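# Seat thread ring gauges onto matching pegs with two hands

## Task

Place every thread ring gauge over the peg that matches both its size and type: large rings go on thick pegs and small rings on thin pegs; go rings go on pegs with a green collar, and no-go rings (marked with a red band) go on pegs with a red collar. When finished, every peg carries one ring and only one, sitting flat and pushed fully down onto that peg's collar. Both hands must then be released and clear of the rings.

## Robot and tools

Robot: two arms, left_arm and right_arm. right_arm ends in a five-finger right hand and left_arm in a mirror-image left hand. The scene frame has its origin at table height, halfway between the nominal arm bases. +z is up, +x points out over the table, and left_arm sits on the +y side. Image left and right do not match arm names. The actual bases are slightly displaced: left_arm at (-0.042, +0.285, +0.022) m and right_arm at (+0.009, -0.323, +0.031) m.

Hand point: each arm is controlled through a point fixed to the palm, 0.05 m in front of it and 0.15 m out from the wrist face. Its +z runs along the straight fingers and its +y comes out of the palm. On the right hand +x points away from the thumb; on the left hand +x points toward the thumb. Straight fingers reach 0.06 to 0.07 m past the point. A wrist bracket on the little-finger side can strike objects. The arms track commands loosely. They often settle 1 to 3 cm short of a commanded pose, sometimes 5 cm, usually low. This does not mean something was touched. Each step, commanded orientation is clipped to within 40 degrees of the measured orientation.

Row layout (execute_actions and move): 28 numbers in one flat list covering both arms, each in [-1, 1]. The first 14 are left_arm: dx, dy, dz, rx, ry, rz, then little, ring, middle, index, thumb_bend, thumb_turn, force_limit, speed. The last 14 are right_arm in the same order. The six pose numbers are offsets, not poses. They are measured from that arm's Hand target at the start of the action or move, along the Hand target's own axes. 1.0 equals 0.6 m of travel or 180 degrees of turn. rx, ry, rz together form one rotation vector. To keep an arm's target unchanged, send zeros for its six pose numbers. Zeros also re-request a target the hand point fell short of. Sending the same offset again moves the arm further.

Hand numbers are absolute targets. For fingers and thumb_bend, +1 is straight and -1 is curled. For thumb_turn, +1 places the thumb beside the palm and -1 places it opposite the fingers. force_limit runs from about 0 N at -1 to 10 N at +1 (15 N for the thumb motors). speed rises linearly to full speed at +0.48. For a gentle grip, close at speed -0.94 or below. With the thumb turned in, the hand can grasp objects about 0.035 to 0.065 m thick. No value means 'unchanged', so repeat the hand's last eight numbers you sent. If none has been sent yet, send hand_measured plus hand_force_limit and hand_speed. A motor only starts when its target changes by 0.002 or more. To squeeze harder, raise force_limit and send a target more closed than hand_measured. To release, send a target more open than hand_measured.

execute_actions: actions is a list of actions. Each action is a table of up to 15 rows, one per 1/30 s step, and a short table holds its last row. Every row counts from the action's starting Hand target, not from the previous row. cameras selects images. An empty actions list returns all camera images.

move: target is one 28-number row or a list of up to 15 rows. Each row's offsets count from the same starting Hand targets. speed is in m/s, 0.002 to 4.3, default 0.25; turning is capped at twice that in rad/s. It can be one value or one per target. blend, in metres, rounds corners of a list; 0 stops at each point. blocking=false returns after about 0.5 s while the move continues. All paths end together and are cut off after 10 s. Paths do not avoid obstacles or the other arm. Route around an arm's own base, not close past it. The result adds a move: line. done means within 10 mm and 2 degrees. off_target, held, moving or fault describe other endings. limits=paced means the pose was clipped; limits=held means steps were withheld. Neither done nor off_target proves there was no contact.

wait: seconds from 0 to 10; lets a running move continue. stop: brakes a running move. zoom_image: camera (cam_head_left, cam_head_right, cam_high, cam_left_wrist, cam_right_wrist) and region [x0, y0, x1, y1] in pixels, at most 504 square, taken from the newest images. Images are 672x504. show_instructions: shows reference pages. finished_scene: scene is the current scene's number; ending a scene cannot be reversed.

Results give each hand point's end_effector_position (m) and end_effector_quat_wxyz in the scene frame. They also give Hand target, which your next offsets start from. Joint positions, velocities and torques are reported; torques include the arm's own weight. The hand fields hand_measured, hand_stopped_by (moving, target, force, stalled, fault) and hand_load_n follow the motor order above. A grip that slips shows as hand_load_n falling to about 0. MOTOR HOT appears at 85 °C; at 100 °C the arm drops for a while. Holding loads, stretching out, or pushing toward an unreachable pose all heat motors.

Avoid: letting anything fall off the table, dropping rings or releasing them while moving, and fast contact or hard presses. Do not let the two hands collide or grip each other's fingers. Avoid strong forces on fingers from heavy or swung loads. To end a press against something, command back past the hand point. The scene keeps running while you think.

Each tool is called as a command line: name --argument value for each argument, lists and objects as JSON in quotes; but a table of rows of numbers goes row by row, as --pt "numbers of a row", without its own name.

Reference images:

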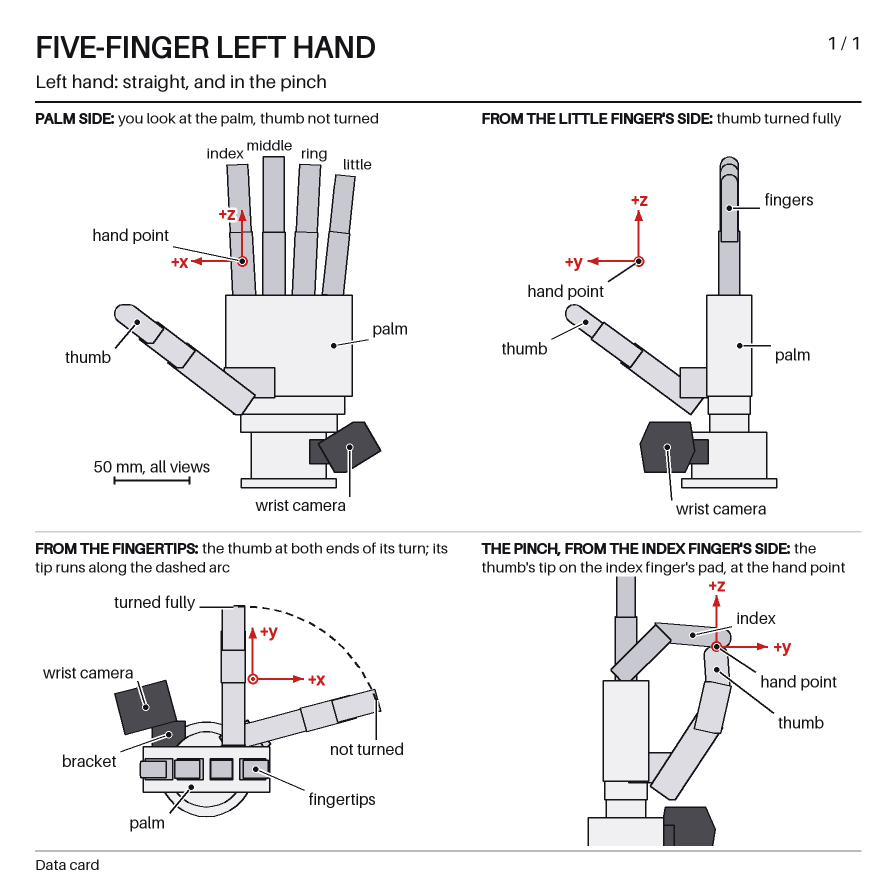

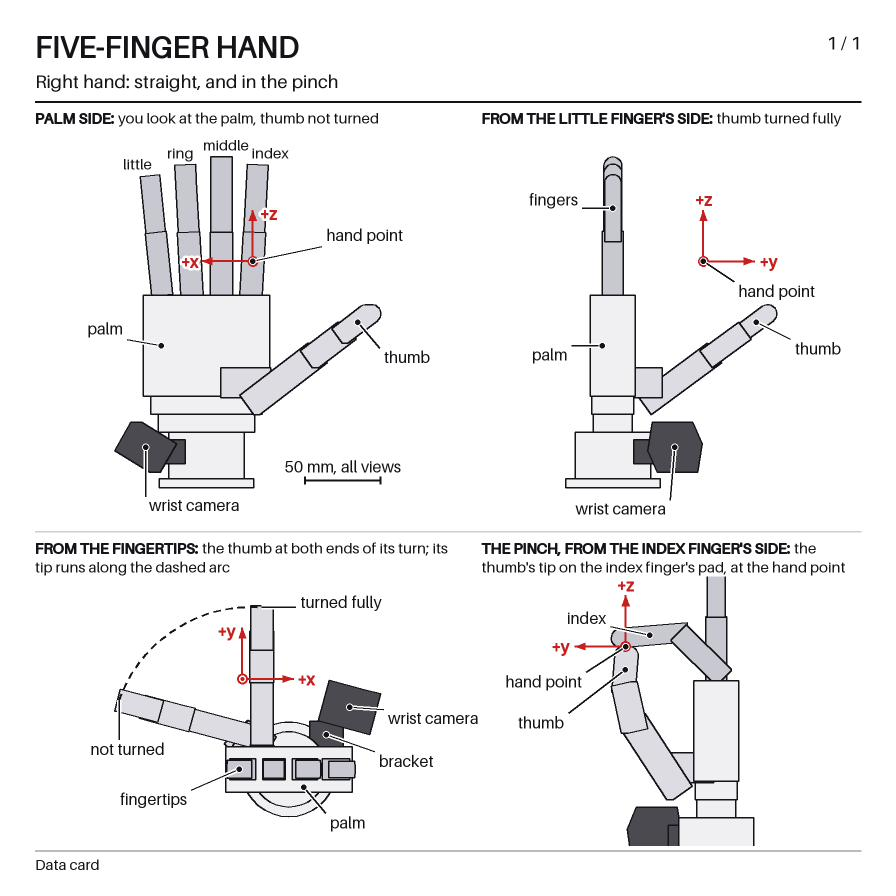

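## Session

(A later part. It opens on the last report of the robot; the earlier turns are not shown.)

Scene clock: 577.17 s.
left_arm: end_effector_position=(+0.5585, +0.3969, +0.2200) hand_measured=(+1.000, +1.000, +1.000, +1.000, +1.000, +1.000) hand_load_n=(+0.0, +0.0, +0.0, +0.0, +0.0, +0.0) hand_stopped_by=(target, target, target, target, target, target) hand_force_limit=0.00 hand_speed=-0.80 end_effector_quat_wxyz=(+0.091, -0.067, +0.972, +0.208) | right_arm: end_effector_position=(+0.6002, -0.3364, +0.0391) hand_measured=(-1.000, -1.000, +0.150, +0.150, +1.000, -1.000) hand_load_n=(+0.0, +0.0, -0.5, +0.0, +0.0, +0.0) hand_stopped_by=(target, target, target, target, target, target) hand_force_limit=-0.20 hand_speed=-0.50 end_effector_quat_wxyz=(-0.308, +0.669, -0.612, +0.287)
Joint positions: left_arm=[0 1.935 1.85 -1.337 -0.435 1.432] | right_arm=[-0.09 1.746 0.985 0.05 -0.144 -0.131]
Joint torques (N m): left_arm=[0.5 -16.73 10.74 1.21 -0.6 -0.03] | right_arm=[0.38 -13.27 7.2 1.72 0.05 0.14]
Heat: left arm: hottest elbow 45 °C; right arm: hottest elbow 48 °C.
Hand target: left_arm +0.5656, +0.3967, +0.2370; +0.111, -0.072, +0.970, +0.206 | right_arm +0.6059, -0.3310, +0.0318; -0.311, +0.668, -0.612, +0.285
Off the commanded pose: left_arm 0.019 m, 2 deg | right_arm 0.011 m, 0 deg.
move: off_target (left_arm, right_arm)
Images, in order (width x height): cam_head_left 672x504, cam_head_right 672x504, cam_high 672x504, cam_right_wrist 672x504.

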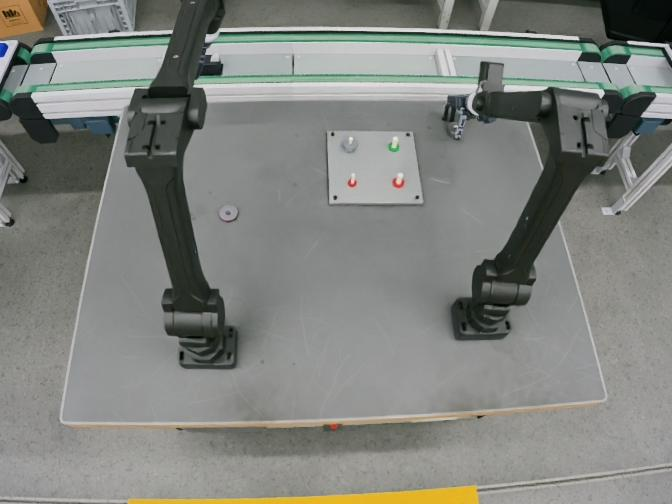

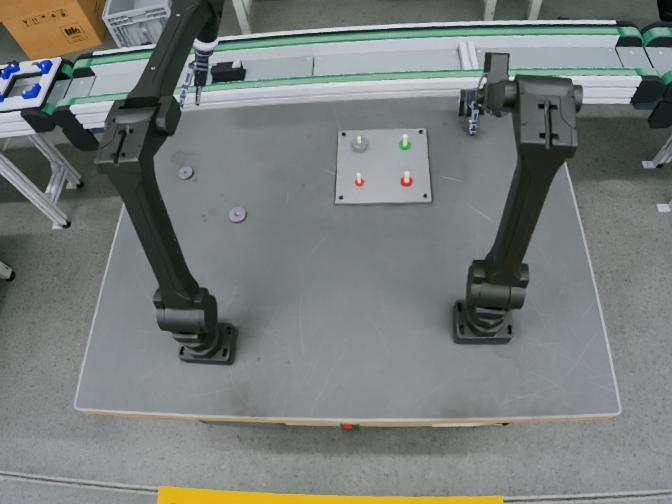

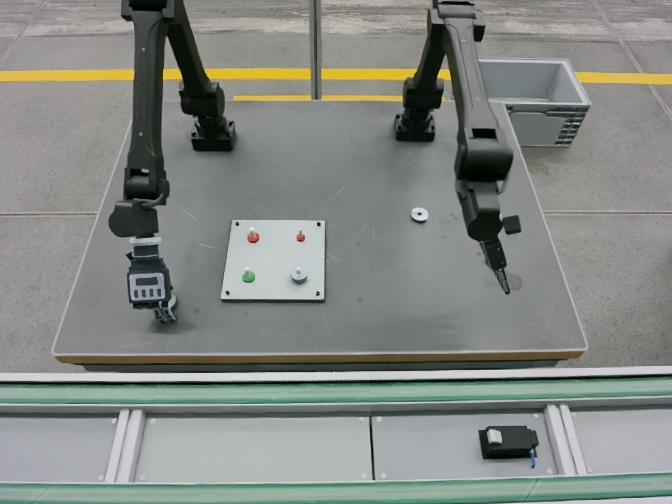

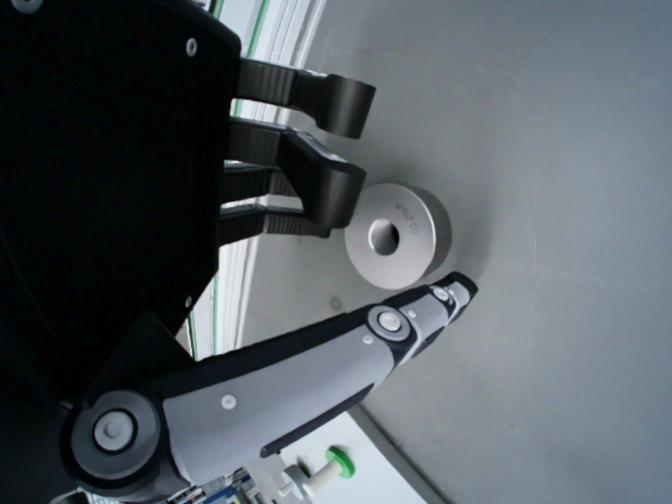

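execute_actions --actions '[[[0,0,0,0,0,0,1,1,1,1,1,1,0,-0.8,0,0,0,0,0,0,-1,-1,-0.35,-0.35,0.5,-1,-0.2,-0.9]],[[0,0,0,0,0,0,1,1,1,1,1,1,0,-0.8,0,0,0,0,0,0,-1,-1,-0.35,-0.35,0.5,-1,-0.2,-0.9]],[[0,0,0,0,0,0,1,1,1,1,1,1,0,-0.8,0,0,0,0,0,0,-1,-1,-0.35,-0.35,0.5,-1,-0.2,-0.9]],[[0,0,0,0,0,0,1,1,1,1,1,1,0,-0.8,0,0,0,0,0,0,-1,-1,-0.35,-0.35,0.5,-1,-0.2,-0.9]]]' --cameras '["cam_head_right","cam_right_wrist"]'

zoom_image --camera "cam_right_wrist" --region '[280, 150, 520, 320]'

Scene clock: 585.87 s.
left_arm: end_effector_position=(+0.5585, +0.3969, +0.2200) hand_measured=(+1.000, +1.000, +1.000, +1.000, +1.000, +1.000) hand_load_n=(+0.0, +0.0, +0.0, +0.0, -0.5, +0.0) hand_stopped_by=(target, target, target, target, target, target) hand_force_limit=0.00 hand_speed=-0.80 end_effector_quat_wxyz=(+0.091, -0.067, +0.972, +0.208) | right_arm: end_effector_position=(+0.5998, -0.3361, +0.0362) hand_measured=(-1.000, -1.000, -0.072, -0.172, +0.876, -1.000) hand_load_n=(+0.0, +0.5, +3.5, +5.0, +7.5, -0.5) hand_stopped_by=(target, target, force, force, force, target) hand_force_limit=-0.20 hand_speed=-0.90 end_effector_quat_wxyz=(-0.307, +0.670, -0.613, +0.285)
Joint positions: left_arm=[0 1.935 1.85 -1.337 -0.435 1.432] | right_arm=[-0.09 1.752 0.985 0.051 -0.144 -0.131]
Joint torques (N m): left_arm=[0.73 -16.79 10.78 1.17 -0.6 -0.01] | right_arm=[0.38 -13.68 7.19 1.66 0.05 0.14]
Heat: left arm: hottest elbow 45 °C; right arm: hottest elbow 48 °C.
Hand target: left_arm +0.5656, +0.3967, +0.2370; +0.111, -0.072, +0.970, +0.206 | right_arm +0.6059, -0.3310, +0.0318; -0.311, +0.668, -0.613, +0.285
Off the commanded pose: left_arm 0.019 m, 2 deg | right_arm 0.009 m, 1 deg.
Images, in order (width x height): cam_head_right 672x504, cam_right_wrist 672x504.

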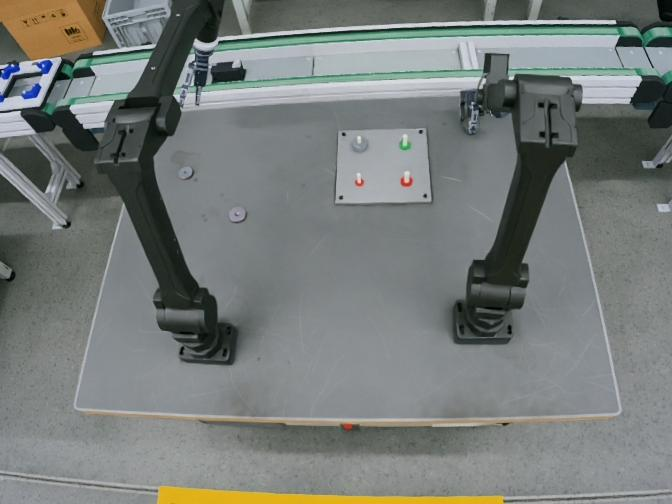

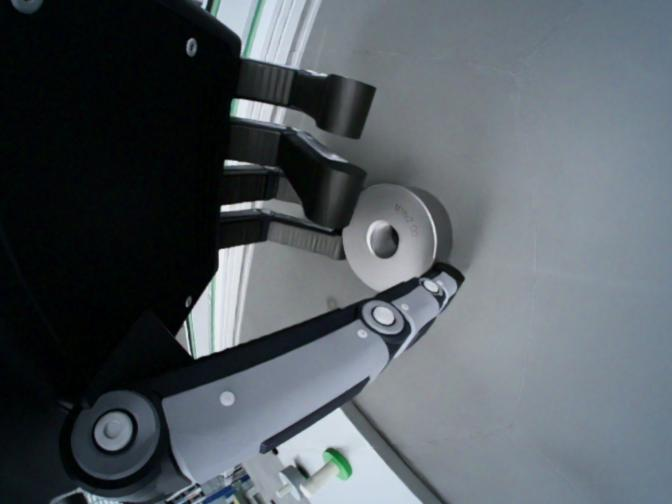

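Scaled by 2.100 from the camera's 672x504 image, which has a finer 960x720 frame.

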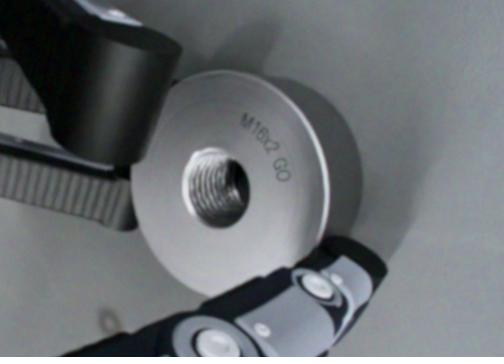

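move --pt "0 0 0 0 0 0 1 1 1 1 1 1 0 -0.8 0.0015 -0.1639 -0.1159 0 0 0 -1 -1 -0.35 -0.35 0.5 -1 -0.2 -0.9" --pt "0 0 0 0 0 0 1 1 1 1 1 1 0 -0.8 -0.3079 -0.1157 -0.1733 0 0 0 -1 -1 -0.35 -0.35 0.5 -1 -0.2 -0.9" --pt "0 0 0 0 0 0 1 1 1 1 1 1 0 -0.8 -0.3018 -0.0609 -0.1608 0 0 0 -1 -1 -0.35 -0.35 0.5 -1 -0.2 -0.9" --speed 0.15 --cameras '["cam_head_left","cam_head_right","cam_high","cam_right_wrist"]'

zoom_image --camera "cam_head_right" --region '[375, 100, 435, 160]'

zoom_image --camera "cam_head_left" --region '[365, 100, 425, 160]'

zoom_image --camera "cam_right_wrist" --region '[280, 150, 520, 320]'

Scene clock: 609.00 s.
left_arm: end_effector_position=(+0.5585, +0.3969, +0.2200) hand_measured=(+1.000, +1.000, +1.000, +1.000, +1.000, +1.000) hand_load_n=(+0.0, +0.0, +0.0, +0.0, +0.0, +0.0) hand_stopped_by=(target, target, target, target, target, target) hand_force_limit=0.00 hand_speed=-0.80 end_effector_quat_wxyz=(+0.091, -0.067, +0.972, +0.208) | right_arm: end_effector_position=(+0.5275, -0.1586, +0.0982) hand_measured=(-1.000, -1.000, -0.072, -0.172, +0.876, -1.000) hand_load_n=(+0.0, +0.0, +4.0, +4.0, +7.0, -0.5) hand_stopped_by=(target, target, force, force, force, target) hand_force_limit=-0.20 hand_speed=-0.90 end_effector_quat_wxyz=(-0.285, +0.684, -0.614, +0.270)
Joint positions: left_arm=[0 1.935 1.85 -1.337 -0.435 1.432] | right_arm=[0.31 1.526 0.93 -0.18 0.153 0.121]
Joint torques (N m): left_arm=[0.32 -16.62 10.69 1.2 -0.58 -0.03] | right_arm=[-0.32 -15.15 8.02 2.02 0.21 0.16]
Heat: left arm: hottest elbow 45 °C; right arm: hottest elbow 49 °C.
Hand target: left_arm +0.5656, +0.3967, +0.2370; +0.111, -0.072, +0.970, +0.206 | right_arm +0.5399, -0.1550, +0.1220; -0.311, +0.668, -0.612, +0.285
Off the commanded pose: left_arm 0.019 m, 2 deg | right_arm 0.027 m, 4 deg.
move: off_target (left_arm, right_arm)
Images, in order (width x height): cam_head_left 672x504, cam_head_right 672x504, cam_high 672x504, cam_right_wrist 672x504.

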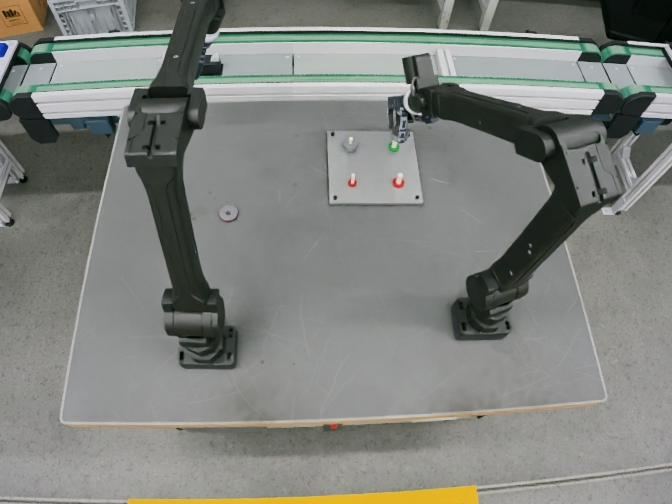

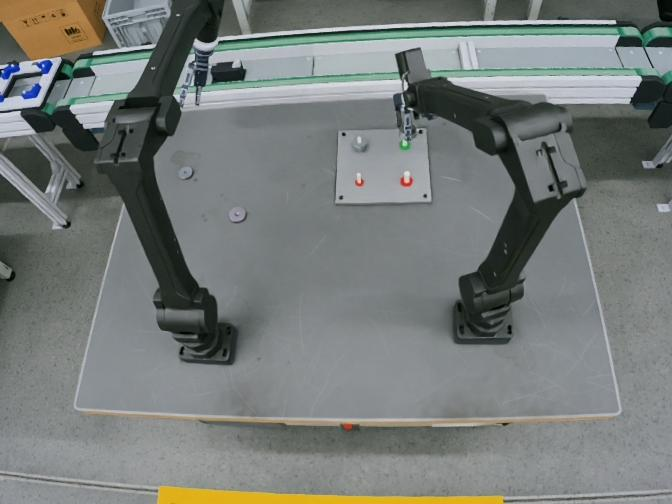

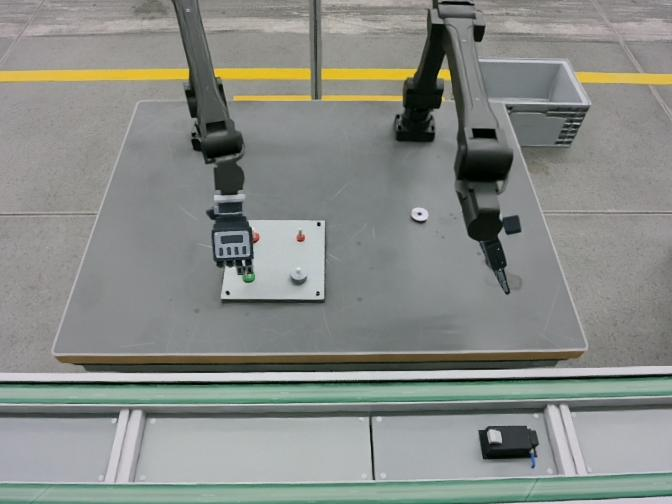

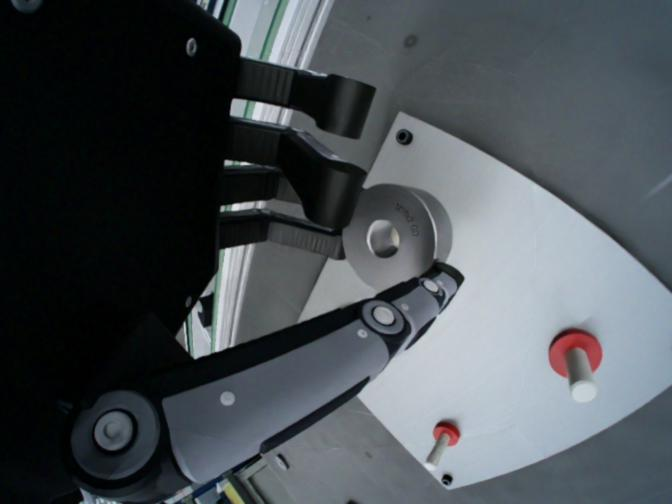

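Scaled by 8.400 from the camera's 672x504 image, which has a finer 960x720 frame.

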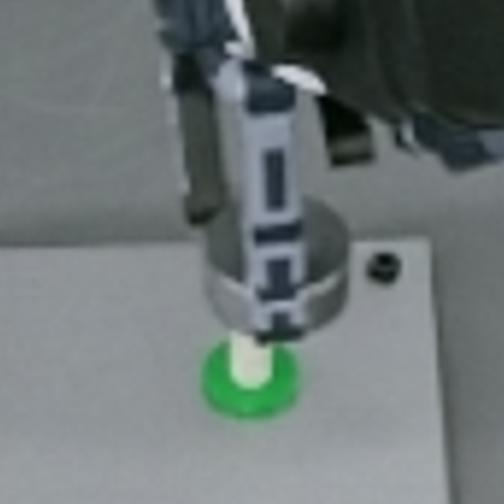

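Scaled by 8.400 from the camera's 672x504 image, which has a finer 960x720 frame.

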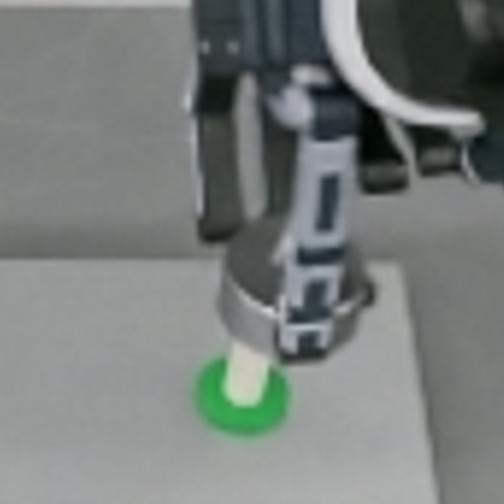

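Scaled by 2.100 from the camera's 672x504 image, which has a finer 960x720 frame.

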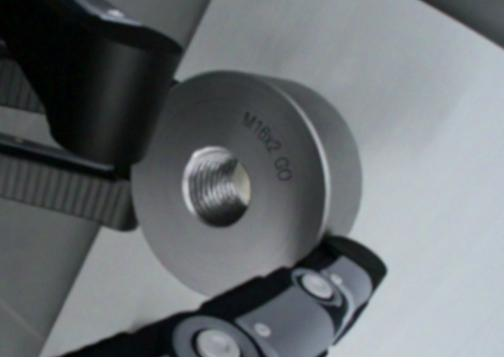

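move --pt "0 0 0 0 0 0 1 1 1 1 1 1 0 -0.8 -0.0102 -0.0624 -0.0294 0 0 0 -1 -1 -0.35 -0.35 0.5 -1 -0.2 -0.9" --pt "0 0 0 0 0 0 1 1 1 1 1 1 0 -0.8 -0.0086 0.0234 0.0162 0 0 0 -1 -1 -0.35 -0.35 0.5 -1 -0.2 -0.9" --speed 0.1 --cameras '["cam_head_left","cam_head_right","cam_right_wrist"]'

zoom_image --camera "cam_head_right" --region '[375, 100, 435, 160]'

zoom_image --camera "cam_head_left" --region '[365, 100, 425, 160]'

zoom_image --camera "cam_right_wrist" --region '[280, 150, 520, 320]'

Scene clock: 630.07 s.
left_arm: end_effector_position=(+0.5585, +0.3969, +0.2200) hand_measured=(+1.000, +1.000, +1.000, +1.000, +1.000, +1.000) hand_load_n=(+0.0, +0.0, +0.0, +0.0, +0.0, +0.0) hand_stopped_by=(target, target, target, target, target, target) hand_force_limit=0.00 hand_speed=-0.80 end_effector_quat_wxyz=(+0.091, -0.067, +0.972, +0.208) | right_arm: end_effector_position=(+0.5282, -0.1576, +0.0958) hand_measured=(-1.000, -1.000, -0.072, -0.172, +0.876, -1.000) hand_load_n=(+0.0, +0.0, +4.0, +4.0, +7.0, -0.5) hand_stopped_by=(target, target, force, force, force, target) hand_force_limit=-0.20 hand_speed=-0.90 end_effector_quat_wxyz=(-0.294, +0.677, -0.614, +0.278)
Joint positions: left_arm=[0 1.935 1.85 -1.337 -0.435 1.432] | right_arm=[0.314 1.524 0.908 -0.133 0.162 0.129]
Joint torques (N m): left_arm=[0.5 -16.85 10.67 1.17 -0.61 -0.04] | right_arm=[0.26 -12.86 7.99 2.02 0.22 0.16]
Heat: left arm: hottest elbow 45 °C; right arm: hottest elbow 49 °C.
Hand target: left_arm +0.5656, +0.3967, +0.2370; +0.111, -0.072, +0.970, +0.206 | right_arm +0.5380, -0.1500, +0.1052; -0.312, +0.668, -0.612, +0.285
Off the commanded pose: left_arm 0.019 m, 2 deg | right_arm 0.015 m, 2 deg.
move: off_target (left_arm, right_arm)
Images, in order (width x height): cam_head_left 672x504, cam_head_right 672x504, cam_right_wrist 672x504.

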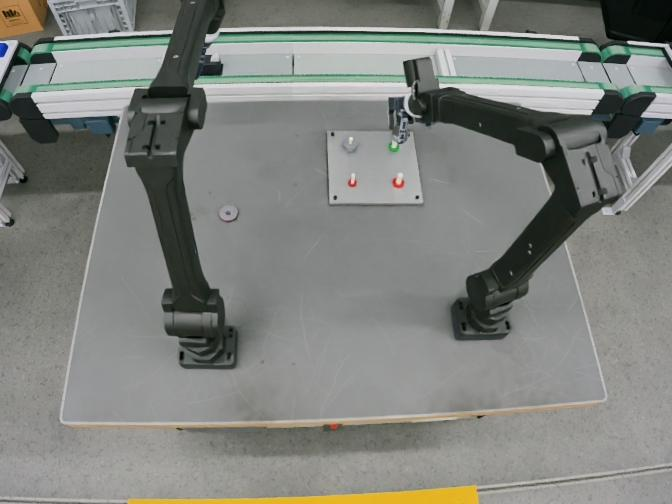

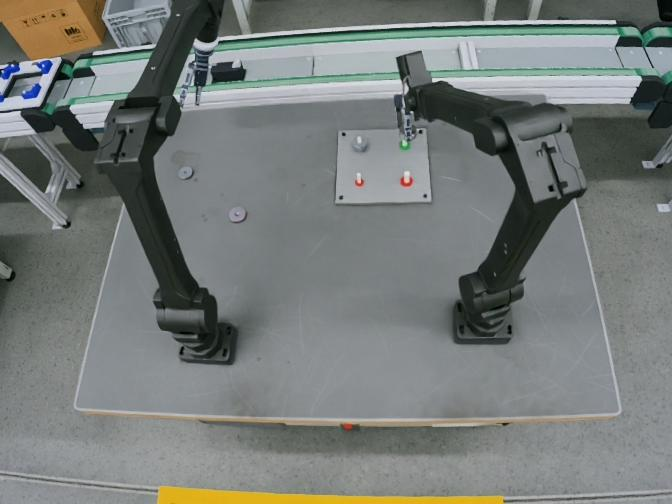

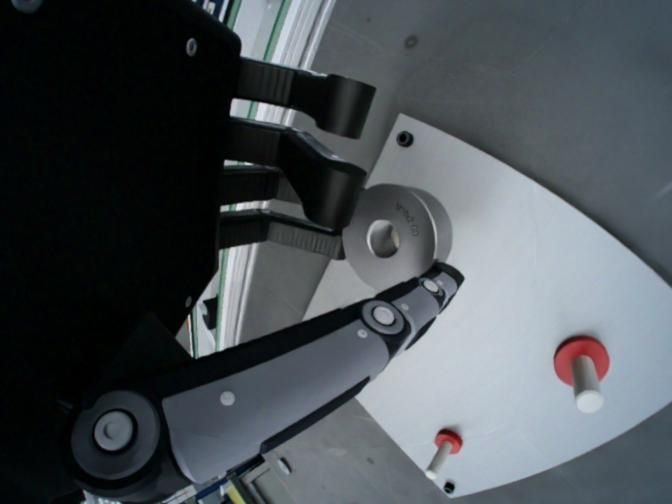

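Scaled by 8.400 from the camera's 672x504 image, which has a finer 960x720 frame.

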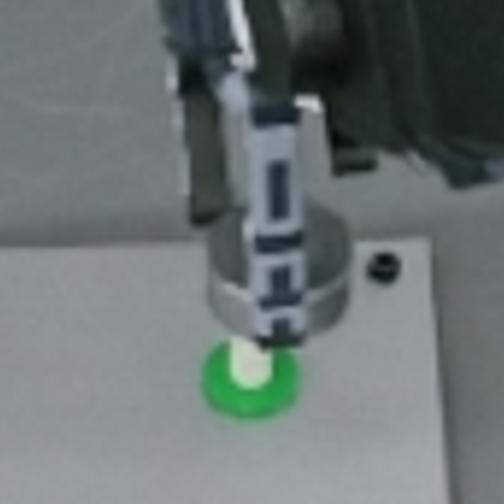

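Scaled by 8.400 from the camera's 672x504 image, which has a finer 960x720 frame.

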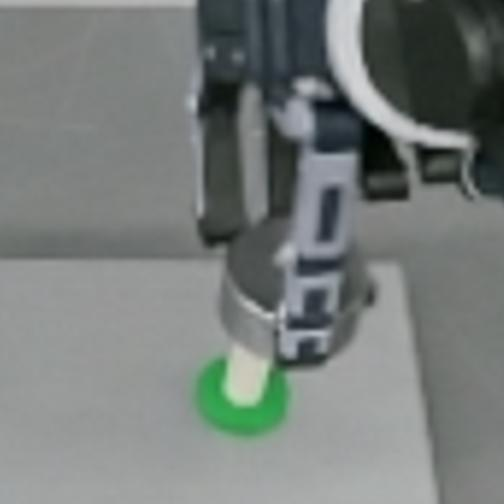

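Scaled by 2.100 from the camera's 672x504 image, which has a finer 960x720 frame.

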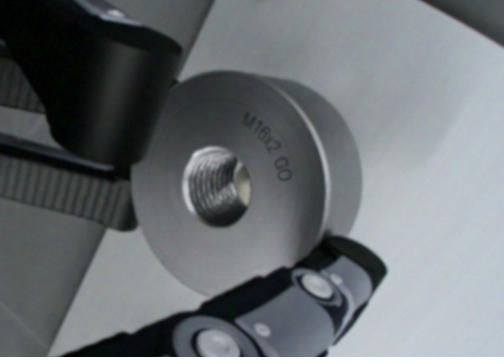

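move --pt "0 0 0 0 0 0 1 1 1 1 1 1 0 -0.8 -0.0048 -0.0717 -0.0312 0 0 0 -1 -1 -0.35 -0.35 0.5 -1 -0.2 -0.9" --pt "0 0 0 0 0 0 1 1 1 1 1 1 0 -0.8 -0.0059 -0.0036 0.0042 0 0 0 -1 -1 -0.35 -0.35 0.5 -1 -0.2 -0.9" --speed 0.1 --cameras '["cam_head_left","cam_head_right","cam_right_wrist"]'

zoom_image --camera "cam_head_right" --region '[375, 100, 435, 160]'

zoom_image --camera "cam_head_left" --region '[365, 100, 425, 160]'

zoom_image --camera "cam_right_wrist" --region '[280, 150, 520, 320]'

Scene clock: 645.33 s.
left_arm: end_effector_position=(+0.5585, +0.3969, +0.2200) hand_measured=(+1.000, +1.000, +1.000, +1.000, +1.000, +1.000) hand_load_n=(+0.0, +0.0, +0.0, -0.5, +0.0, +0.0) hand_stopped_by=(target, target, target, target, target, target) hand_force_limit=0.00 hand_speed=-0.80 end_effector_quat_wxyz=(+0.091, -0.067, +0.972, +0.208) | right_arm: end_effector_position=(+0.5322, -0.1545, +0.0975) hand_measured=(-1.000, -1.000, -0.072, -0.172, +0.876, -1.000) hand_load_n=(+0.0, +0.0, +4.0, +4.0, +7.0, -0.5) hand_stopped_by=(target, target, force, force, force, target) hand_force_limit=-0.20 hand_speed=-0.90 end_effector_quat_wxyz=(-0.295, +0.676, -0.614, +0.279)
Joint positions: left_arm=[0 1.935 1.85 -1.337 -0.435 1.432] | right_arm=[0.319 1.532 0.92 -0.135 0.167 0.132]
Joint torques (N m): left_arm=[0.5 -16.79 10.76 1.07 -0.59 -0.03] | right_arm=[0.38 -12.86 7.92 2.03 0.22 0.16]
Heat: left arm: hottest elbow 45 °C; right arm: hottest elbow 49 °C.
Hand target: left_arm +0.5656, +0.3967, +0.2370; +0.111, -0.072, +0.970, +0.206 | right_arm +0.5411, -0.1463, +0.1052; -0.312, +0.668, -0.612, +0.285
Off the commanded pose: left_arm 0.019 m, 2 deg | right_arm 0.014 m, 2 deg.
move: off_target (left_arm, right_arm)
Images, in order (width x height): cam_head_left 672x504, cam_head_right 672x504, cam_right_wrist 672x504.

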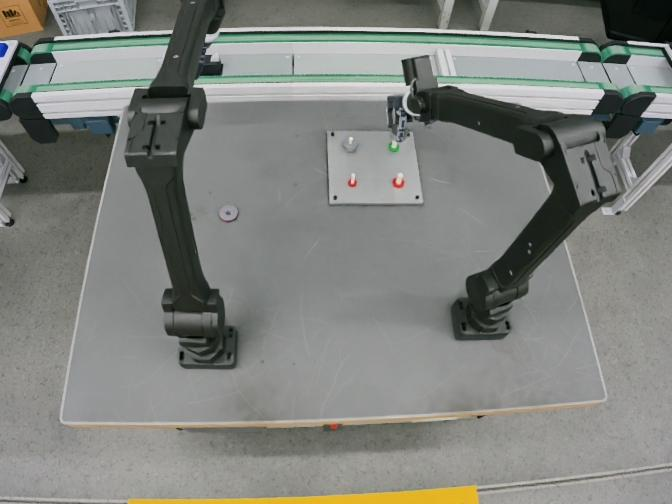

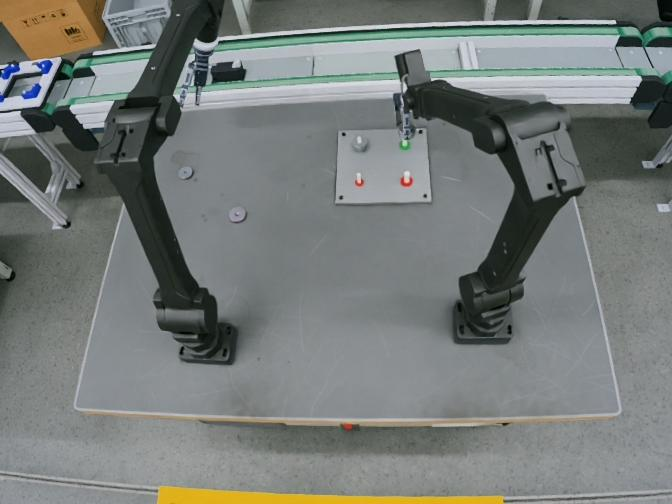

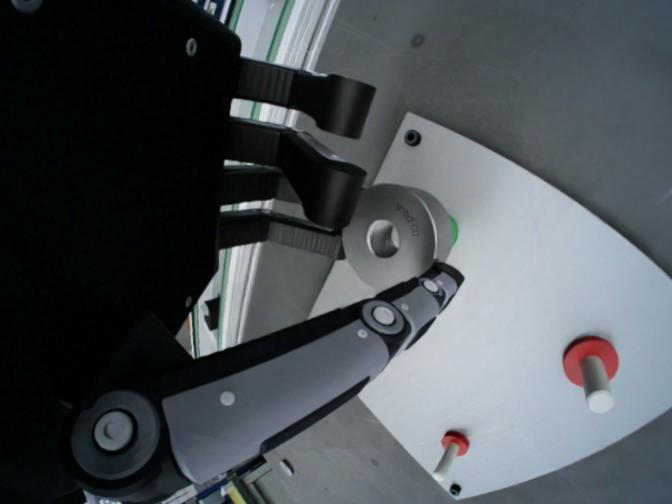

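Scaled by 8.400 from the camera's 672x504 image, which has a finer 960x720 frame.

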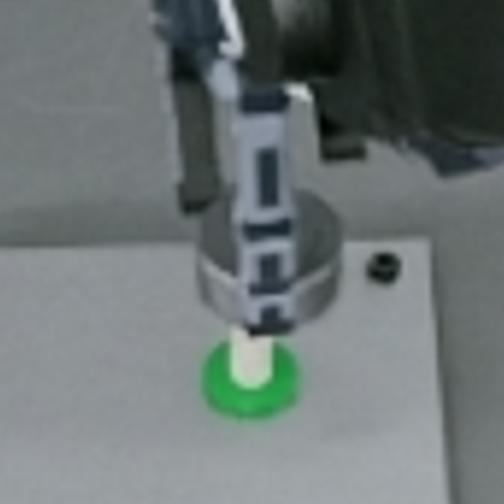

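Scaled by 8.400 from the camera's 672x504 image, which has a finer 960x720 frame.

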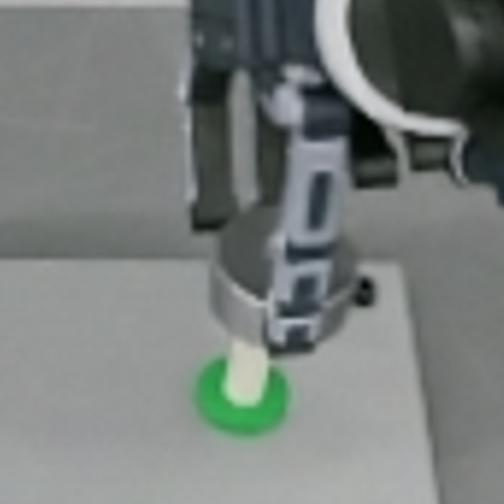

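Scaled by 2.100 from the camera's 672x504 image, which has a finer 960x720 frame.

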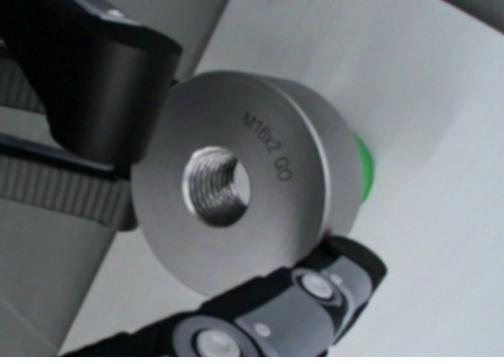

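move --target '[0,0,0,0,0,0,1,1,1,1,1,1,0,-0.8,-0.005,0.0112,0.01,0,0,0,-1,-1,-0.35,-0.35,0.5,-1,-0.2,-0.9]' --speed 0.04 --cameras '["cam_head_left","cam_head_right","cam_right_wrist"]'

zoom_image --camera "cam_head_right" --region '[375, 100, 435, 160]'

zoom_image --camera "cam_right_wrist" --region '[280, 150, 520, 320]'

Scene clock: 661.20 s.
left_arm: end_effector_position=(+0.5585, +0.3969, +0.2200) hand_measured=(+1.000, +1.000, +1.000, +1.000, +1.000, +1.000) hand_load_n=(+0.0, +0.0, +0.0, +0.0, +0.0, +0.0) hand_stopped_by=(target, target, target, target, target, target) hand_force_limit=0.00 hand_speed=-0.80 end_effector_quat_wxyz=(+0.091, -0.067, +0.972, +0.208) | right_arm: end_effector_position=(+0.5330, -0.1513, +0.0906) hand_measured=(-1.000, -1.000, -0.072, -0.172, +0.876, -1.000) hand_load_n=(+0.0, +0.0, +4.0, +4.5, +7.5, +0.0) hand_stopped_by=(target, target, force, force, force, target) hand_force_limit=-0.20 hand_speed=-0.90 end_effector_quat_wxyz=(-0.297, +0.676, -0.614, +0.280)
Joint positions: left_arm=[0 1.935 1.85 -1.337 -0.435 1.432] | right_arm=[0.325 1.547 0.914 -0.111 0.172 0.137]
Joint torques (N m): left_arm=[0.56 -16.91 10.69 1.13 -0.57 -0.02] | right_arm=[0.38 -12.69 7.71 1.99 0.22 0.16]
Heat: left arm: hottest elbow 45 °C; right arm: hottest elbow 49 °C.
Hand target: left_arm +0.5656, +0.3967, +0.2370; +0.111, -0.072, +0.970, +0.206 | right_arm +0.5410, -0.1433, +0.0961; -0.311, +0.668, -0.612, +0.285
Off the commanded pose: left_arm 0.019 m, 2 deg | right_arm 0.013 m, 2 deg.
move: off_target (left_arm, right_arm)
Images, in order (width x height): cam_head_left 672x504, cam_head_right 672x504, cam_right_wrist 672x504.

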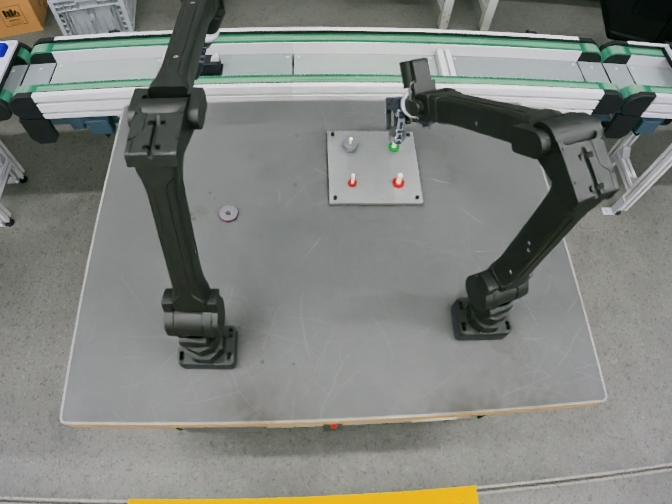

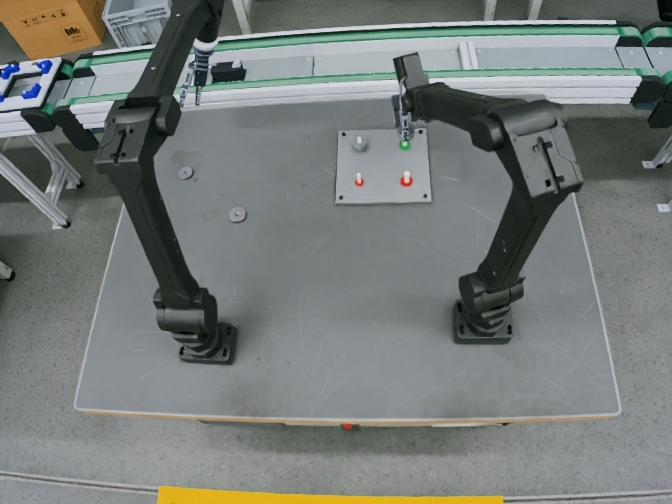

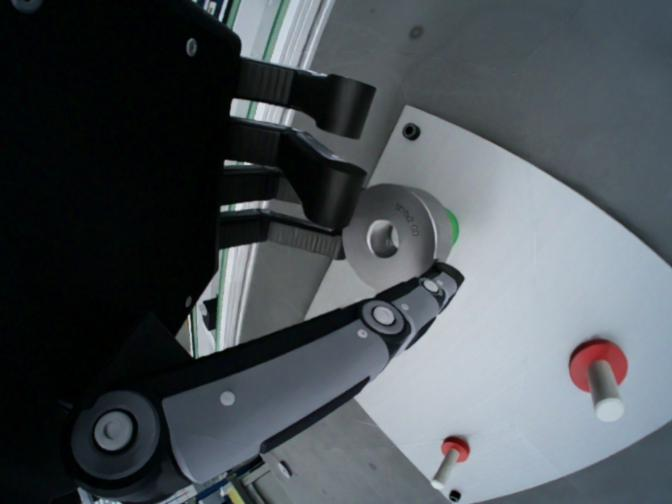

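Scaled by 8.400 from the camera's 672x504 image, which has a finer 960x720 frame.

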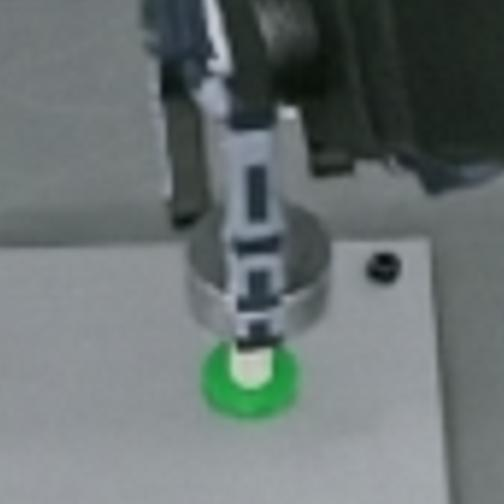

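Scaled by 2.100 from the camera's 672x504 image, which has a finer 960x720 frame.

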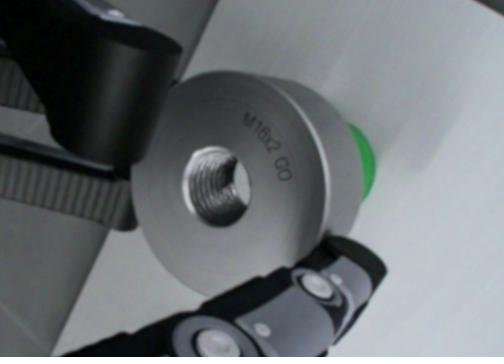

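move --target '[0,0,0,0,0,0,1,1,1,1,1,1,0,-0.8,0.0032,0.0166,0.0113,0,0,0,-1,-1,-0.35,-0.35,0.5,-1,-0.2,-0.9]' --speed 0.04 --cameras '["cam_head_left","cam_head_right","cam_right_wrist"]'

zoom_image --camera "cam_head_right" --region '[375, 100, 435, 160]'

zoom_image --camera "cam_right_wrist" --region '[280, 150, 520, 320]'

Scene clock: 674.27 s.
left_arm: end_effector_position=(+0.5585, +0.3969, +0.2200) hand_measured=(+1.000, +1.000, +1.000, +1.000, +1.000, +1.000) hand_load_n=(+0.0, +0.0, +0.0, +0.0, +0.0, +0.0) hand_stopped_by=(target, target, target, target, target, target) hand_force_limit=0.00 hand_speed=-0.80 end_effector_quat_wxyz=(+0.091, -0.067, +0.972, +0.208) | right_arm: end_effector_position=(+0.5329, -0.1513, +0.0809) hand_measured=(-1.000, -1.000, -0.072, -0.172, +0.876, -1.000) hand_load_n=(+0.0, +0.0, +4.0, +4.0, +7.5, +0.0) hand_stopped_by=(target, target, force, force, force, target) hand_force_limit=-0.20 hand_speed=-0.90 end_effector_quat_wxyz=(-0.299, +0.674, -0.614, +0.281)
Joint positions: left_arm=[0 1.935 1.85 -1.337 -0.435 1.432] | right_arm=[0.325 1.562 0.898 -0.073 0.172 0.137]
Joint torques (N m): left_arm=[0.62 -16.73 10.69 1.11 -0.6 -0.02] | right_arm=[0.09 -12.57 7.38 1.98 0.15 0.13]
Heat: left arm: hottest elbow 45 °C; right arm: hottest elbow 49 °C.
Hand target: left_arm +0.5656, +0.3967, +0.2370; +0.111, -0.072, +0.970, +0.206 | right_arm +0.5399, -0.1453, +0.0841; -0.311, +0.668, -0.612, +0.285
Off the commanded pose: left_arm 0.019 m, 2 deg | right_arm 0.010 m, 2 deg.
move: off_target (left_arm)
Images, in order (width x height): cam_head_left 672x504, cam_head_right 672x504, cam_right_wrist 672x504.

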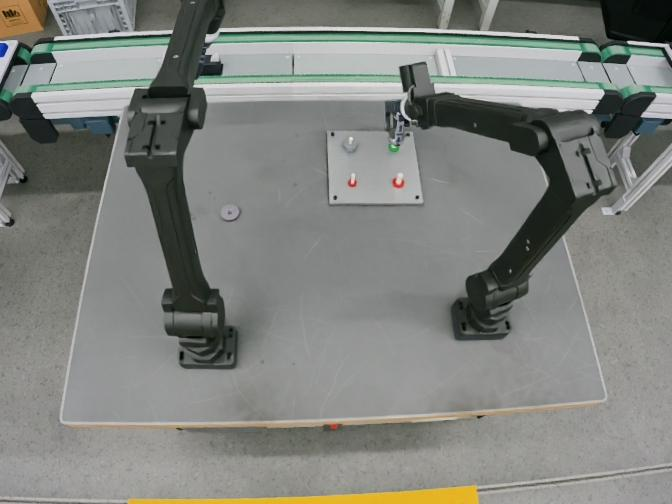

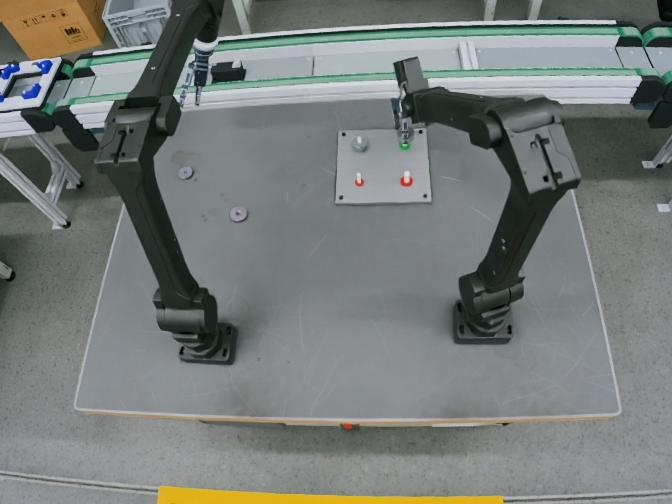

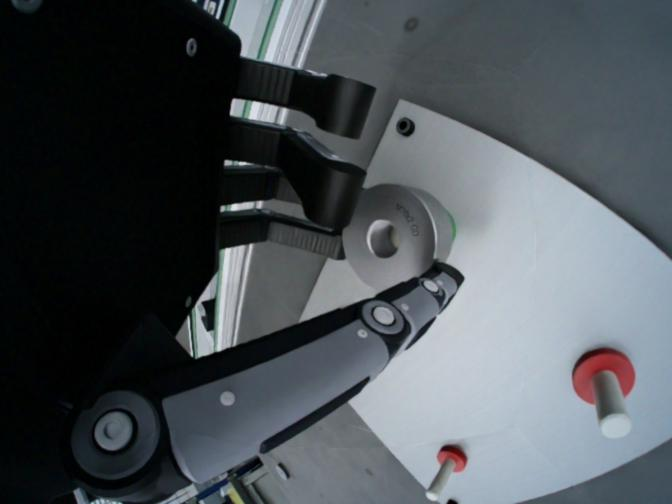

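Scaled by 8.400 from the camera's 672x504 image, which has a finer 960x720 frame.

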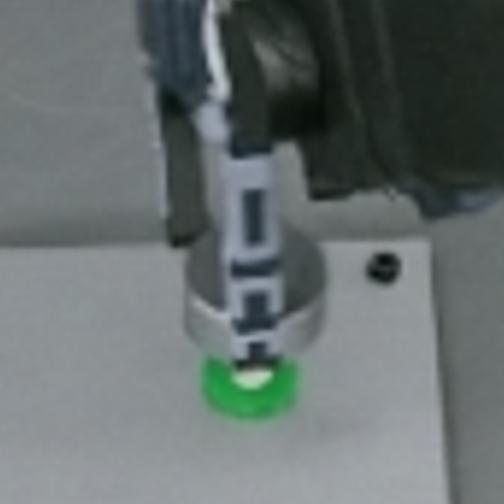

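Scaled by 2.100 from the camera's 672x504 image, which has a finer 960x720 frame.

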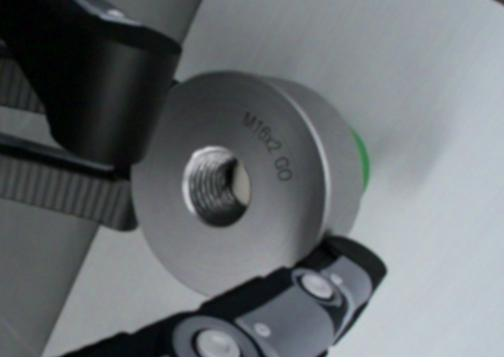

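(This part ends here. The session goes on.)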